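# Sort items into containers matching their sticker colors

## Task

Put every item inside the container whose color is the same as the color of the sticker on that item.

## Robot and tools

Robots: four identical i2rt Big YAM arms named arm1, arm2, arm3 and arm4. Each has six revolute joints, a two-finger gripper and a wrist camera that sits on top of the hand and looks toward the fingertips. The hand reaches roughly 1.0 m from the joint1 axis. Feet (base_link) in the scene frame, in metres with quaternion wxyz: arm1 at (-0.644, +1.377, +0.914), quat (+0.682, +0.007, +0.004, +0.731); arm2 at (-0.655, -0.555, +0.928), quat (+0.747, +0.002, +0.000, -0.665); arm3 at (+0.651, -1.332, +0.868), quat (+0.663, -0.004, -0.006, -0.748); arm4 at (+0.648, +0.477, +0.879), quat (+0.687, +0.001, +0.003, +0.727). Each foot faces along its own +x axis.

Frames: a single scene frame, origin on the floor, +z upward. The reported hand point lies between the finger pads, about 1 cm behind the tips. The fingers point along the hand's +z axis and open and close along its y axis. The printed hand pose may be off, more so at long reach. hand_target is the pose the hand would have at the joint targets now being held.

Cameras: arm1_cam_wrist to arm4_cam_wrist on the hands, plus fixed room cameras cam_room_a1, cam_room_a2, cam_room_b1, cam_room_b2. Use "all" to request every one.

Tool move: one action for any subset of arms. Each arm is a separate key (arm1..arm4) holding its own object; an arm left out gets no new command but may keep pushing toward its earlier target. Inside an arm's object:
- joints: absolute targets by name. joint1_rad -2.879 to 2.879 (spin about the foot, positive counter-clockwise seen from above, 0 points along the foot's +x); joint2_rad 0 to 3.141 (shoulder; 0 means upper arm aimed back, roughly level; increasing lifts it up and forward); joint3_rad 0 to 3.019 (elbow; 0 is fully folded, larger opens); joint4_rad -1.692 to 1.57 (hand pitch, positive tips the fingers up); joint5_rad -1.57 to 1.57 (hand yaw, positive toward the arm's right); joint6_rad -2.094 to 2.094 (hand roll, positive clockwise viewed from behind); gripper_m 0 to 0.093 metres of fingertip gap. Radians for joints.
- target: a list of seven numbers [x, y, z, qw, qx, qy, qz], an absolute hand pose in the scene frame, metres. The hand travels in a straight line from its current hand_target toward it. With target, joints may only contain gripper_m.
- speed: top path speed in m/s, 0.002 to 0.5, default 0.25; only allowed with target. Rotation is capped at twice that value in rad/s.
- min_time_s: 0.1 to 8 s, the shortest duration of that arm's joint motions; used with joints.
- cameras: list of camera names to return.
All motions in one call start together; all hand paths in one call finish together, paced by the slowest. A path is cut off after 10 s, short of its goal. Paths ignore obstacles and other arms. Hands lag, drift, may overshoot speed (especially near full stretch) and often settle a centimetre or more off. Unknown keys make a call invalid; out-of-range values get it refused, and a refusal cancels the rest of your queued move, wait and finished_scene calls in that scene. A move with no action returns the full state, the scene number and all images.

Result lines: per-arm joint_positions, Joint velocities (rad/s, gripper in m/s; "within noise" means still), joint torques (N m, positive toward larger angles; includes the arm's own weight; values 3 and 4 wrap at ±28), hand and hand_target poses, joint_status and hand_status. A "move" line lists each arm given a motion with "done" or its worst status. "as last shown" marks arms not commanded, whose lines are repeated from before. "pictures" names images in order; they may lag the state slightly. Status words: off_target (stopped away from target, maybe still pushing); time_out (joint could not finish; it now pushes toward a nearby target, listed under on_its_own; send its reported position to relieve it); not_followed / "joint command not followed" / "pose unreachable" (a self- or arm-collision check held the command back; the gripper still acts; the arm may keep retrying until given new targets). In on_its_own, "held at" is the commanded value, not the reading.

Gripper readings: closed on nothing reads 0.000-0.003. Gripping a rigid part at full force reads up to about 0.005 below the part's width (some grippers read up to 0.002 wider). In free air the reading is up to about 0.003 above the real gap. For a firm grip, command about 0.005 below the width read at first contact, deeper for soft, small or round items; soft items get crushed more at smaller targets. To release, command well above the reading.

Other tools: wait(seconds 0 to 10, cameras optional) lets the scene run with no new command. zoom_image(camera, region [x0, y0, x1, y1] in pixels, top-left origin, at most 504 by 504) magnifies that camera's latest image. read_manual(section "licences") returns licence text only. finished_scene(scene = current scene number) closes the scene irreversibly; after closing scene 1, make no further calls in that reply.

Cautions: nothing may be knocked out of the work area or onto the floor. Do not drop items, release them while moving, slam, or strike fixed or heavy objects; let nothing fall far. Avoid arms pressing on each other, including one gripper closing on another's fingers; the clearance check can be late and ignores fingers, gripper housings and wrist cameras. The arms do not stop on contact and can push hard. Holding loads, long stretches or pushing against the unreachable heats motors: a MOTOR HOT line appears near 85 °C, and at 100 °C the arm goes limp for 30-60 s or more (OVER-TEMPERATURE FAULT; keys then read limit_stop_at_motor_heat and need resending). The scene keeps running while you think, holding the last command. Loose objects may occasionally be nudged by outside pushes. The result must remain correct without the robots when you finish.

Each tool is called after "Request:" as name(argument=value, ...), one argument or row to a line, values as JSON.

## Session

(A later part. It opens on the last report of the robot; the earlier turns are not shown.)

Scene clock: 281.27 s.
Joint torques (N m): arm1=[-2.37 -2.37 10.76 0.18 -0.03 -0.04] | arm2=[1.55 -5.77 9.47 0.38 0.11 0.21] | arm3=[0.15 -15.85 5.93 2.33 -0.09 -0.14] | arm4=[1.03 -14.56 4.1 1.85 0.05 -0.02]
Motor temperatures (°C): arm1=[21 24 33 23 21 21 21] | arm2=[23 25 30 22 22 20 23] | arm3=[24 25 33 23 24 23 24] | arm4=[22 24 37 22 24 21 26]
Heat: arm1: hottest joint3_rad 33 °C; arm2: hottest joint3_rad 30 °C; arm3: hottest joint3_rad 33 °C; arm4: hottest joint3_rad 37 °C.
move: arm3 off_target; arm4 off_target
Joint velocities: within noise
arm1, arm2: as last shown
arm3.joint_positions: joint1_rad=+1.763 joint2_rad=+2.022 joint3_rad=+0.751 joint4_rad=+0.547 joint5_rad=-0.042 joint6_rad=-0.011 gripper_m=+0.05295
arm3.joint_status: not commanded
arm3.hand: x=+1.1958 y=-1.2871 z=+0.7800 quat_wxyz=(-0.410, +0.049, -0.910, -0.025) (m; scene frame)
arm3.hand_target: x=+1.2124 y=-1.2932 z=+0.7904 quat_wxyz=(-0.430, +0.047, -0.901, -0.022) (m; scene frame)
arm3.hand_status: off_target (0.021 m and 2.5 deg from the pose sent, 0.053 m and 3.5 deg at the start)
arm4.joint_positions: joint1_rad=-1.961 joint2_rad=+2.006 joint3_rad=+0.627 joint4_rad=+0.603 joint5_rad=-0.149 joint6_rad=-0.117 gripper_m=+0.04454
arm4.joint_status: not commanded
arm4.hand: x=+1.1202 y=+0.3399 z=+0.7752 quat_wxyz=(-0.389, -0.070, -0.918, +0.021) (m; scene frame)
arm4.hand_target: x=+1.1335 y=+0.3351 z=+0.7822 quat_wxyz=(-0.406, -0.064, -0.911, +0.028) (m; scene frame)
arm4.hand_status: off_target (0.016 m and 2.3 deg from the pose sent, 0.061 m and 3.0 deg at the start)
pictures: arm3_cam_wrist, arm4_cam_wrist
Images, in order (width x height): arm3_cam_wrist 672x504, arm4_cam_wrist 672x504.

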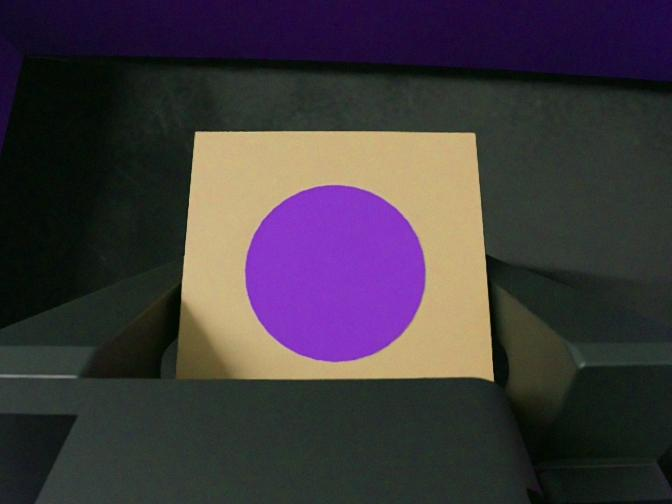

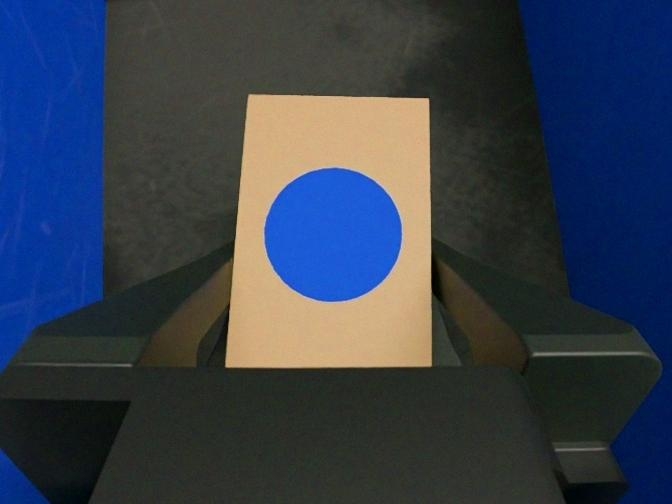

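Request:
move(
  arm4={"target":[1.134,0.335,0.752,0.42,0.064,0.905,-0.03],"speed":0.08},
  arm3={"target":[1.213,-1.293,0.766,0.440,-0.047,0.896,0.0225],"speed":0.08},
)

Request:
move(
  arm4={"target":[1.134,0.335,0.738,0.42,0.064,0.905,-0.03],"speed":0.06},
  arm3={"target":[1.213,-1.293,0.754,0.440,-0.047,0.896,0.0225],"speed":0.06},
  cameras=["arm3_cam_wrist","arm4_cam_wrist"],
)

Scene clock: 286.83 s.
Joint torques (N m): arm1=[-2.67 -3.08 10.84 0.13 0.03 -0.02] | arm2=[1.61 -5.83 9.48 0.36 0.11 0.22] | arm3=[0.26 -14.21 4.41 2.09 -0.07 -0.11] | arm4=[1.03 -13.92 2.97 1.96 -0.02 -0.02]
Motor temperatures (°C): arm1=[21 24 33 23 21 21 21] | arm2=[23 25 30 22 22 20 23] | arm3=[24 25 32 23 24 23 25] | arm4=[22 24 36 22 24 21 26]
Heat: arm1: hottest joint3_rad 33 °C; arm2: hottest joint3_rad 30 °C; arm3: hottest joint3_rad 32 °C; arm4: hottest joint3_rad 36 °C.
move: arm3 off_target; arm4 done
Joint velocities: within noise
arm1, arm2: as last shown
arm3.joint_positions: joint1_rad=+1.763 joint2_rad=+2.083 joint3_rad=+0.772 joint4_rad=+0.656 joint5_rad=-0.042 joint6_rad=-0.011 gripper_m=+0.05295
arm3.joint_status: not commanded
arm3.hand: x=+1.2105 y=-1.2862 z=+0.7745 quat_wxyz=(-0.441, +0.049, -0.896, -0.026) (m; scene frame)
arm3.hand_target: x=+1.2127 y=-1.2931 z=+0.7661 quat_wxyz=(-0.440, +0.047, -0.896, -0.022) (m; scene frame)
arm3.hand_status: off_target (0.011 m and 0.5 deg from the pose sent, 0.023 m and 3.8 deg at the start)
arm4.joint_positions: joint1_rad=-1.961 joint2_rad=+2.120 joint3_rad=+0.644 joint4_rad=+0.743 joint5_rad=-0.149 joint6_rad=-0.117 gripper_m=+0.04454
arm4.joint_status: not commanded
arm4.hand: x=+1.1247 y=+0.3382 z=+0.7502 quat_wxyz=(-0.408, -0.068, -0.910, +0.026) (m; scene frame)
arm4.hand_target: x=+1.1338 y=+0.3350 z=+0.7522 quat_wxyz=(-0.420, -0.064, -0.905, +0.030) (m; scene frame)
arm4.hand_status: done (0.010 m and 1.6 deg from the pose sent, 0.027 m and 4.0 deg at the start)
pictures: none

Scene clock: 287.80 s.
Joint torques (N m): arm1=[-2.55 -2.49 10.78 0.2 0.03 -0.01] | arm2=[1.44 -5.89 9.46 0.38 0.11 0.21] | arm3=[0.03 -13.39 3.78 1.81 -0.05 -0.11] | arm4=[0.62 -13.98 2.7 1.94 -0.01 -0.01]
Motor temperatures (°C): arm1=[21 24 33 23 21 21 21] | arm2=[23 25 30 22 22 20 23] | arm3=[24 25 32 23 24 23 25] | arm4=[22 24 36 22 24 21 26]
Heat: arm1: hottest joint3_rad 33 °C; arm2: hottest joint3_rad 30 °C; arm3: hottest joint3_rad 32 °C; arm4: hottest joint3_rad 36 °C.
move: arm3 off_target; arm4 done
Joint velocities: within noise
arm1.joint_positions: joint1_rad=-2.299 joint2_rad=+1.044 joint3_rad=+1.062 joint4_rad=-1.560 joint5_rad=-0.007 joint6_rad=-0.008 gripper_m=+0.08496
arm1.joint_status: not commanded
arm1.hand: x=-0.4187 y=+1.2062 z=+1.1613 quat_wxyz=(-0.007, -0.320, -0.947, +0.003) (m; scene frame)
arm1.hand_target: x=-0.4201 y=+1.2051 z=+1.1600 quat_wxyz=(+0.000, -0.321, -0.947, +0.000) (m; scene frame)
arm1.hand_status: not commanded
arm2.joint_positions: joint1_rad=+0.869 joint2_rad=+1.054 joint3_rad=+1.069 joint4_rad=-1.547 joint5_rad=+0.001 joint6_rad=+0.003 gripper_m=+0.08994
arm2.joint_status: not commanded
arm2.hand: x=-0.4180 y=-0.7142 z=+1.1793 quat_wxyz=(-0.019, -0.289, -0.957, +0.004) (m; scene frame)
arm2.hand_target: x=-0.4202 y=-0.7100 z=+1.1702 quat_wxyz=(+0.000, -0.292, -0.956, +0.000) (m; scene frame)
arm2.hand_status: not commanded
arm3.joint_positions: joint1_rad=+1.763 joint2_rad=+2.107 joint3_rad=+0.786 joint4_rad=+0.690 joint5_rad=-0.042 joint6_rad=-0.011 gripper_m=+0.05295
arm3.joint_status: not commanded
arm3.hand: x=+1.2174 y=-1.2857 z=+0.7722 quat_wxyz=(-0.452, +0.049, -0.890, -0.026) (m; scene frame)
arm3.hand_target: x=+1.2123 y=-1.2930 z=+0.7546 quat_wxyz=(-0.440, +0.047, -0.896, -0.023) (m; scene frame)
arm3.hand_status: off_target (0.020 m and 1.6 deg from the pose sent, 0.022 m and 0.5 deg at the start)
arm4.joint_positions: joint1_rad=-1.961 joint2_rad=+2.163 joint3_rad=+0.658 joint4_rad=+0.778 joint5_rad=-0.149 joint6_rad=-0.117 gripper_m=+0.04454
arm4.joint_status: not commanded
arm4.hand: x=+1.1263 y=+0.3376 z=+0.7392 quat_wxyz=(-0.411, -0.067, -0.909, +0.027) (m; scene frame)
arm4.hand_target: x=+1.1339 y=+0.3350 z=+0.7382 quat_wxyz=(-0.420, -0.064, -0.905, +0.030) (m; scene frame)
arm4.hand_status: done (0.008 m and 1.2 deg from the pose sent, 0.016 m and 1.6 deg at the start)
pictures: arm3_cam_wrist, arm4_cam_wrist
Images, in order (width x height): arm3_cam_wrist 672x504, arm4_cam_wrist 672x504.

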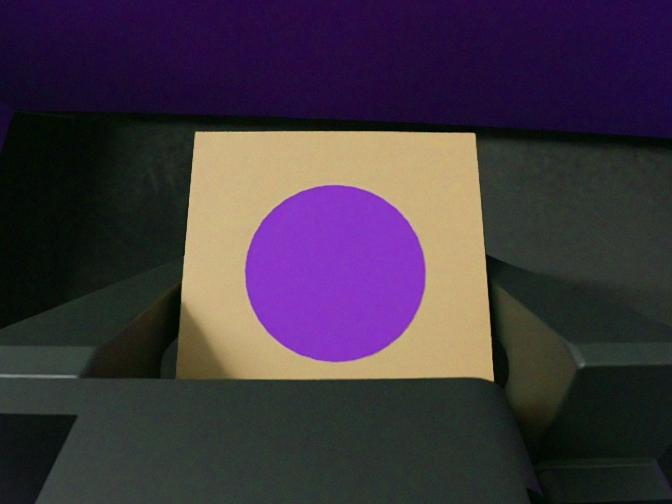

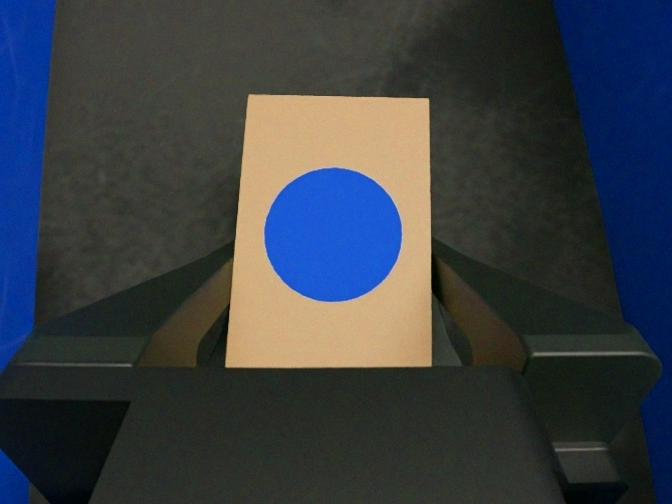

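Request:
move(
  arm4={"target":[1.134,0.335,0.724,0.415,0.066,0.907,-0.028],"speed":0.06},
  arm3={"target":[1.216,-1.287,0.765,0.446,-0.048,0.893,0.0245],"speed":0.06},
  cameras=["arm3_cam_wrist","arm4_cam_wrist"],
)

Scene clock: 292.50 s.
Joint torques (N m): arm1=[-2.49 -2.43 10.89 0.21 -0.01 -0.02] | arm2=[1.55 -5.95 9.48 0.38 0.11 0.21] | arm3=[0.91 -15.68 3.78 1.46 0.11 -0.04] | arm4=[0.56 -12.4 2.43 1.76 -0.01 0.03]
Motor temperatures (°C): arm1=[21 24 33 23 21 21 21] | arm2=[23 25 30 22 22 20 23] | arm3=[24 25 32 23 24 23 25] | arm4=[22 24 35 22 24 21 26]
Heat: arm1: hottest joint3_rad 33 °C; arm2: hottest joint3_rad 30 °C; arm3: hottest joint3_rad 32 °C; arm4: hottest joint3_rad 35 °C.
move: arm3 done; arm4 off_target
Joint velocities: within noise
arm1, arm2: as last shown
arm3.joint_positions: joint1_rad=+1.763 joint2_rad=+2.107 joint3_rad=+0.786 joint4_rad=+0.690 joint5_rad=-0.041 joint6_rad=-0.011 gripper_m=+0.05295
arm3.joint_status: not commanded
arm3.hand: x=+1.2174 y=-1.2858 z=+0.7722 quat_wxyz=(-0.452, +0.049, -0.890, -0.026) (m; scene frame)
arm3.hand_target: x=+1.2159 y=-1.2871 z=+0.7651 quat_wxyz=(-0.446, +0.048, -0.893, -0.024) (m; scene frame)
arm3.hand_status: done (0.007 m and 0.8 deg from the pose sent, 0.007 m and 0.8 deg at the start)
arm4.joint_positions: joint1_rad=-1.961 joint2_rad=+2.185 joint3_rad=+0.679 joint4_rad=+0.801 joint5_rad=-0.149 joint6_rad=-0.117 gripper_m=+0.04454
arm4.joint_status: not commanded
arm4.hand: x=+1.1354 y=+0.3344 z=+0.7374 quat_wxyz=(-0.421, -0.066, -0.904, +0.030) (m; scene frame)
arm4.hand_target: x=+1.1336 y=+0.3351 z=+0.7244 quat_wxyz=(-0.415, -0.066, -0.907, +0.028) (m; scene frame)
arm4.hand_status: off_target (0.014 m and 0.8 deg from the pose sent, 0.017 m and 0.6 deg at the start)
pictures: arm3_cam_wrist, arm4_cam_wrist
Images, in order (width x height): arm3_cam_wrist 672x504, arm4_cam_wrist 672x504.

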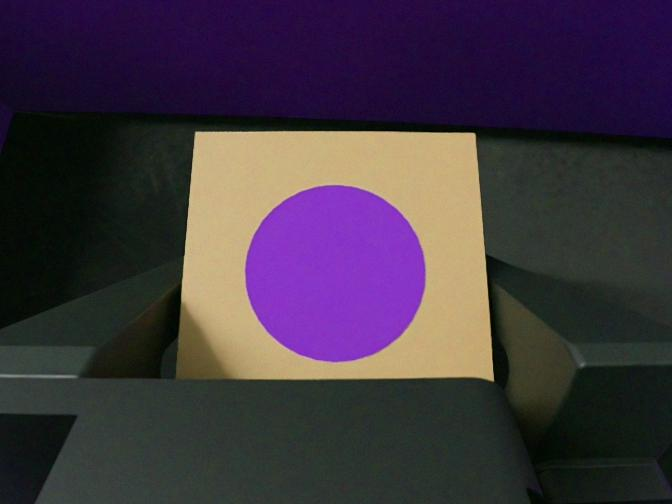

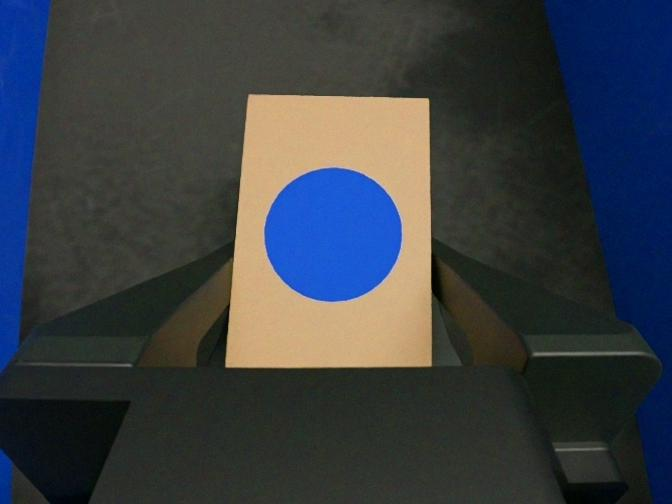

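Request:
move(
  arm4={"target":[1.135,0.3345,0.732,0.421,0.066,0.904,-0.03],"speed":0.06},
)

Request:
move(
  arm4={"joints":{"gripper_m":0.085}},
  arm3={"joints":{"gripper_m":0.09}},
  cameras=["arm3_cam_wrist","arm4_cam_wrist"],
)

Request:
move(
  arm4={"target":[1.04,0.348,0.835,0.415,0.066,0.907,-0.028],"speed":0.15},
  arm3={"target":[1.115,-1.296,0.87,0.446,-0.048,0.893,0.0245],"speed":0.15},
  cameras=["arm3_cam_wrist","arm4_cam_wrist"],
)

Scene clock: 299.00 s.
Joint torques (N m): arm1=[-2.2 -2.73 10.8 0.21 0.01 0.01] | arm2=[1.49 -5.77 9.46 0.36 0.11 0.22] | arm3=[1.03 -15.56 3.73 1.5 0.11 -0.06] | arm4=[0.62 -14.39 1.87 1.81 0.02 0.02]
Motor temperatures (°C): arm1=[21 24 33 23 21 21 21] | arm2=[23 25 30 22 22 20 23] | arm3=[24 25 31 23 24 23 25] | arm4=[22 24 34 22 24 21 26]
Heat: arm1: hottest joint3_rad 33 °C; arm2: hottest joint3_rad 30 °C; arm3: hottest joint3_rad 31 °C; arm4: hottest joint3_rad 34 °C.
move: arm4 done
Joint velocities: within noise
arm1, arm2, arm3: as last shown
arm4.joint_positions: joint1_rad=-1.961 joint2_rad=+2.185 joint3_rad=+0.679 joint4_rad=+0.802 joint5_rad=-0.149 joint6_rad=-0.117 gripper_m=+0.04454
arm4.joint_status: not commanded
arm4.hand: x=+1.1355 y=+0.3344 z=+0.7376 quat_wxyz=(-0.421, -0.066, -0.904, +0.030) (m; scene frame)
arm4.hand_target: x=+1.1349 y=+0.3345 z=+0.7321 quat_wxyz=(-0.421, -0.066, -0.904, +0.030) (m; scene frame)
arm4.hand_status: done (0.006 m and 0.0 deg from the pose sent, 0.005 m and 0.1 deg at the start)
pictures: none

Scene clock: 299.57 s.
Joint torques (N m): arm1=[-2.78 -2.14 10.61 0.29 -0.01 -0.02] | arm2=[1.49 -5.89 9.5 0.38 0.11 0.21] | arm3=[1.03 -15.62 3.78 1.43 0.11 -0.06] | arm4=[0.56 -14.15 1.94 1.73 0.04 0.04]
Motor temperatures (°C): arm1=[21 24 33 23 21 21 21] | arm2=[23 25 30 22 22 20 23] | arm3=[24 25 31 23 24 23 25] | arm4=[22 24 34 22 24 21 26]
Heat: arm1: hottest joint3_rad 33 °C; arm2: hottest joint3_rad 30 °C; arm3: hottest joint3_rad 31 °C; arm4: hottest joint3_rad 34 °C.
move: arm3 done; arm4 done
Joint velocities: within noise
arm1, arm2: as last shown
arm3.joint_positions: joint1_rad=+1.763 joint2_rad=+2.107 joint3_rad=+0.786 joint4_rad=+0.690 joint5_rad=-0.041 joint6_rad=-0.011 gripper_m=+0.08996
arm3.joint_status: all done
arm3.hand: x=+1.2174 y=-1.2858 z=+0.7722 quat_wxyz=(-0.452, +0.049, -0.890, -0.026) (m; scene frame)
arm3.hand_target: x=+1.2159 y=-1.2871 z=+0.7651 quat_wxyz=(-0.446, +0.048, -0.893, -0.024) (m; scene frame)
arm3.hand_status: not commanded
arm4.joint_positions: joint1_rad=-1.961 joint2_rad=+2.185 joint3_rad=+0.679 joint4_rad=+0.802 joint5_rad=-0.149 joint6_rad=-0.117 gripper_m=+0.08492
arm4.joint_status: all done
arm4.hand: x=+1.1355 y=+0.3344 z=+0.7376 quat_wxyz=(-0.421, -0.066, -0.904, +0.030) (m; scene frame)
arm4.hand_target: x=+1.1349 y=+0.3345 z=+0.7321 quat_wxyz=(-0.421, -0.066, -0.904, +0.030) (m; scene frame)
arm4.hand_status: not commanded
pictures: arm3_cam_wrist, arm4_cam_wrist
Images, in order (width x height): arm3_cam_wrist 672x504, arm4_cam_wrist 672x504.

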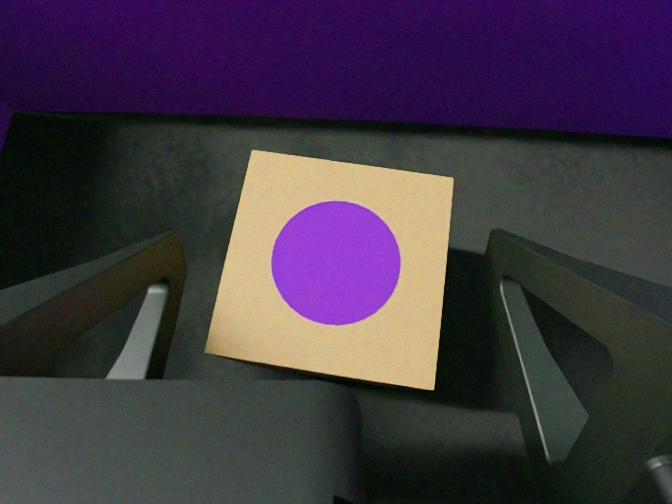

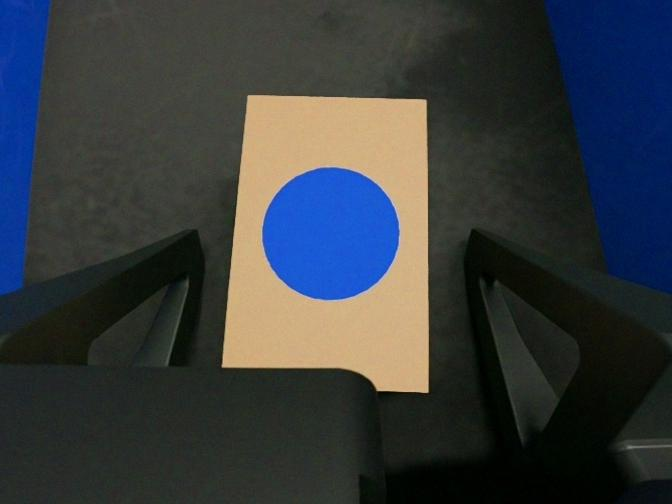

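Scene clock: 301.17 s.
Joint torques (N m): arm1=[-2.78 -2.61 10.77 0.08 -0.03 -0.01] | arm2=[1.44 -5.89 9.5 0.39 0.11 0.21] | arm3=[0.38 -11.28 4.27 1.28 -0.09 -0.11] | arm4=[0.15 -10.52 2.74 0.83 -0.14 -0.11]
Motor temperatures (°C): arm1=[21 24 33 23 21 21 21] | arm2=[23 25 30 22 22 20 23] | arm3=[24 25 31 23 24 23 25] | arm4=[22 24 34 22 24 21 26]
Heat: arm1: hottest joint3_rad 33 °C; arm2: hottest joint3_rad 30 °C; arm3: hottest joint3_rad 31 °C; arm4: hottest joint3_rad 34 °C.
move: arm3 done; arm4 done
Joint velocities: within noise
arm1, arm2: as last shown
arm3.joint_positions: joint1_rad=+1.763 joint2_rad=+1.646 joint3_rad=+0.481 joint4_rad=+0.531 joint5_rad=-0.044 joint6_rad=-0.011 gripper_m=+0.08996
arm3.joint_status: not commanded
arm3.hand: x=+1.1179 y=-1.2910 z=+0.8727 quat_wxyz=(-0.451, +0.050, -0.891, -0.027) (m; scene frame)
arm3.hand_target: x=+1.1150 y=-1.2960 z=+0.8701 quat_wxyz=(-0.446, +0.048, -0.893, -0.024) (m; scene frame)
arm3.hand_status: done (0.006 m and 0.7 deg from the pose sent, 0.142 m and 0.8 deg at the start)
arm4.joint_positions: joint1_rad=-2.021 joint2_rad=+1.736 joint3_rad=+0.369 joint4_rad=+0.647 joint5_rad=-0.196 joint6_rad=-0.149 gripper_m=+0.08492
arm4.joint_status: not commanded
arm4.hand: x=+1.0412 y=+0.3498 z=+0.8349 quat_wxyz=(-0.417, -0.070, -0.906, +0.026) (m; scene frame)
arm4.hand_target: x=+1.0399 y=+0.3481 z=+0.8349 quat_wxyz=(-0.415, -0.066, -0.907, +0.028) (m; scene frame)
arm4.hand_status: done (0.002 m and 0.6 deg from the pose sent, 0.137 m and 0.8 deg at the start)
pictures: arm3_cam_wrist, arm4_cam_wrist
Images, in order (width x height): arm3_cam_wrist 672x504, arm4_cam_wrist 672x504.

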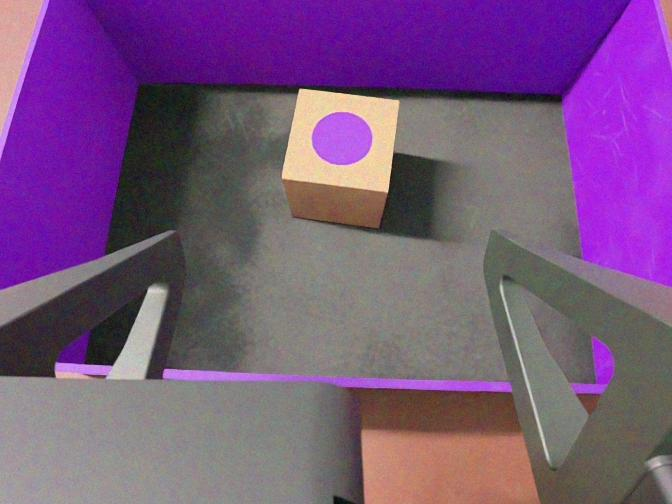

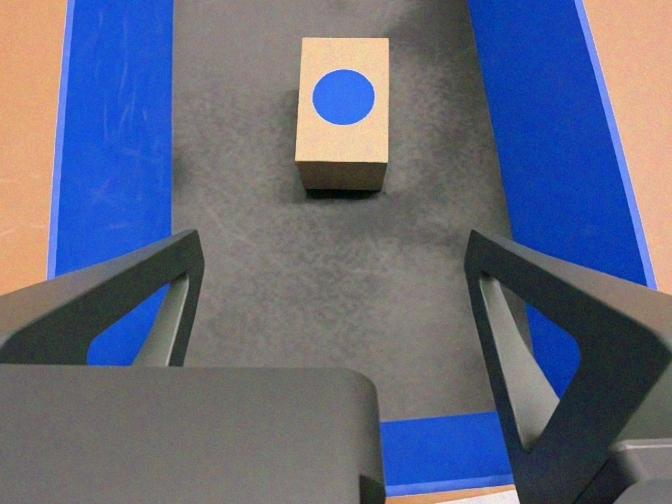

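Request:
wait(
  seconds=0,
  cameras=["cam_room_b2","cam_room_b1","cam_room_a1"],
)

Request:
zoom_image(
  camera="cam_room_b2",
  region=[250, 300, 400, 410],
)

Request:
zoom_image(
  camera="cam_room_b1",
  region=[150, 310, 300, 410],
)

Scene clock: 304.60 s.
Joint torques (N m): arm1=[-2.37 -2.37 10.84 0.14 -0.01 0.02] | arm2=[1.44 -5.77 9.47 0.35 0.11 0.22] | arm3=[0.26 -11.16 4.26 1.26 -0.09 -0.1] | arm4=[0.03 -10.7 2.82 0.91 -0.13 -0.1]
Motor temperatures (°C): arm1=[21 24 33 23 21 21 21] | arm2=[23 25 30 22 22 20 23] | arm3=[24 25 30 23 24 23 24] | arm4=[22 24 33 22 24 21 26]
Heat: arm1: hottest joint3_rad 33 °C; arm2: hottest joint3_rad 30 °C; arm3: hottest joint3_rad 30 °C; arm4: hottest joint3_rad 33 °C.
Joint velocities: within noise
arm1.joint_positions: joint1_rad=-2.299 joint2_rad=+1.044 joint3_rad=+1.062 joint4_rad=-1.560 joint5_rad=-0.007 joint6_rad=-0.008 gripper_m=+0.08496
arm1.joint_status: not commanded
arm1.hand: x=-0.4187 y=+1.2062 z=+1.1613 quat_wxyz=(-0.007, -0.320, -0.947, +0.003) (m; scene frame)
arm1.hand_target: x=-0.4201 y=+1.2051 z=+1.1600 quat_wxyz=(+0.000, -0.321, -0.947, +0.000) (m; scene frame)
arm1.hand_status: not commanded
arm2.joint_positions: joint1_rad=+0.869 joint2_rad=+1.054 joint3_rad=+1.069 joint4_rad=-1.547 joint5_rad=+0.001 joint6_rad=+0.003 gripper_m=+0.08994
arm2.joint_status: not commanded
arm2.hand: x=-0.4180 y=-0.7142 z=+1.1793 quat_wxyz=(-0.019, -0.289, -0.957, +0.004) (m; scene frame)
arm2.hand_target: x=-0.4202 y=-0.7100 z=+1.1702 quat_wxyz=(+0.000, -0.292, -0.956, +0.000) (m; scene frame)
arm2.hand_status: not commanded
arm3.joint_positions: joint1_rad=+1.763 joint2_rad=+1.646 joint3_rad=+0.481 joint4_rad=+0.531 joint5_rad=-0.044 joint6_rad=-0.011 gripper_m=+0.08996
arm3.joint_status: not commanded
arm3.hand: x=+1.1179 y=-1.2910 z=+0.8727 quat_wxyz=(-0.451, +0.050, -0.891, -0.027) (m; scene frame)
arm3.hand_target: x=+1.1150 y=-1.2960 z=+0.8701 quat_wxyz=(-0.446, +0.048, -0.893, -0.024) (m; scene frame)
arm3.hand_status: done (0.006 m and 0.7 deg from the pose sent, 0.142 m and 0.8 deg at the start)
arm4.joint_positions: joint1_rad=-2.021 joint2_rad=+1.736 joint3_rad=+0.369 joint4_rad=+0.647 joint5_rad=-0.196 joint6_rad=-0.149 gripper_m=+0.08492
arm4.joint_status: not commanded
arm4.hand: x=+1.0412 y=+0.3498 z=+0.8349 quat_wxyz=(-0.417, -0.070, -0.906, +0.026) (m; scene frame)
arm4.hand_target: x=+1.0399 y=+0.3481 z=+0.8349 quat_wxyz=(-0.415, -0.066, -0.907, +0.028) (m; scene frame)
arm4.hand_status: done (0.002 m and 0.6 deg from the pose sent, 0.137 m and 0.8 deg at the start)
pictures: cam_room_a1, cam_room_b1, cam_room_b2
Images, in order (width x height): cam_room_a1 672x504, cam_room_b1 672x504, cam_room_b2 672x504.

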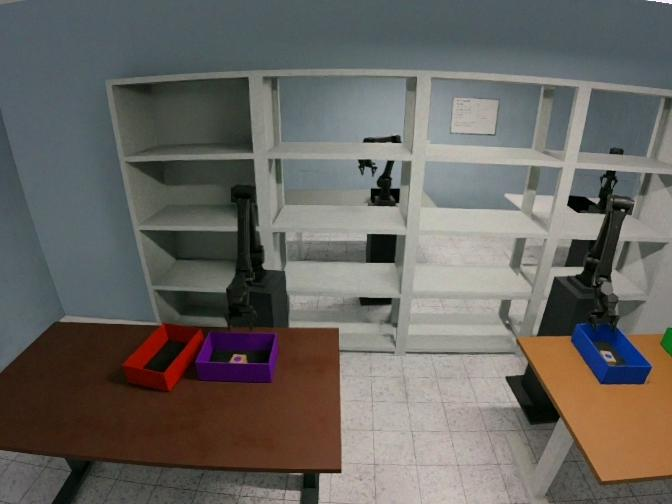

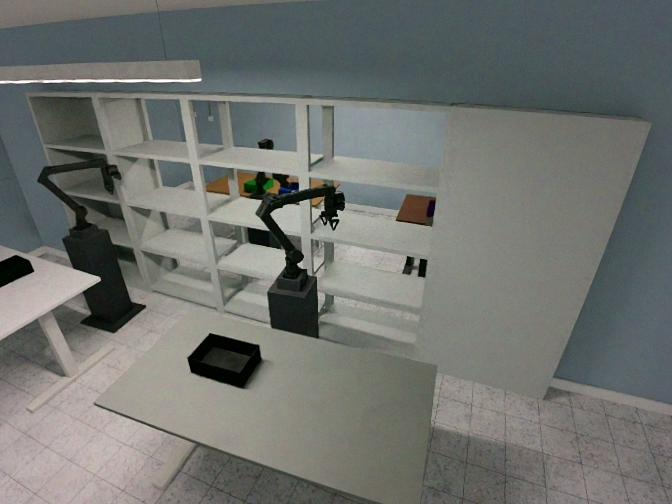

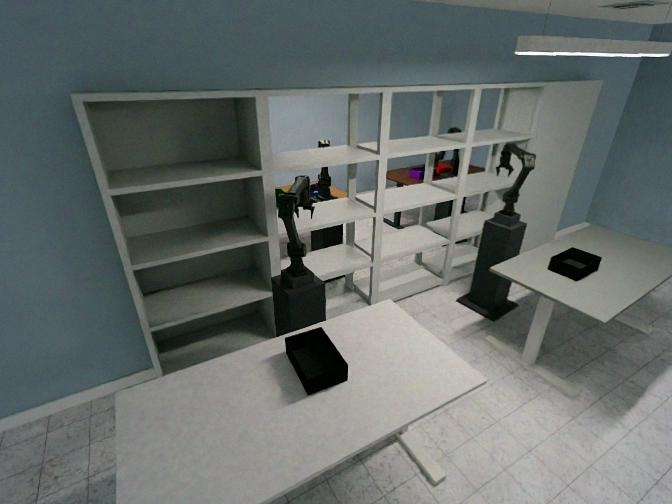

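Scaled by 3.360.

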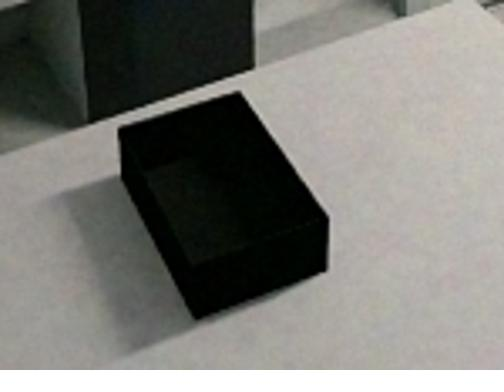

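Scaled by 3.360.

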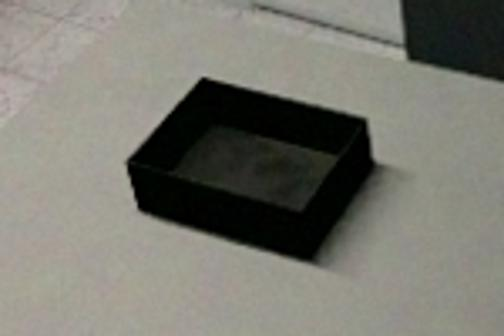

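Request:
finished_scene(
  scene=2,
)

The scene is finished: the task was done.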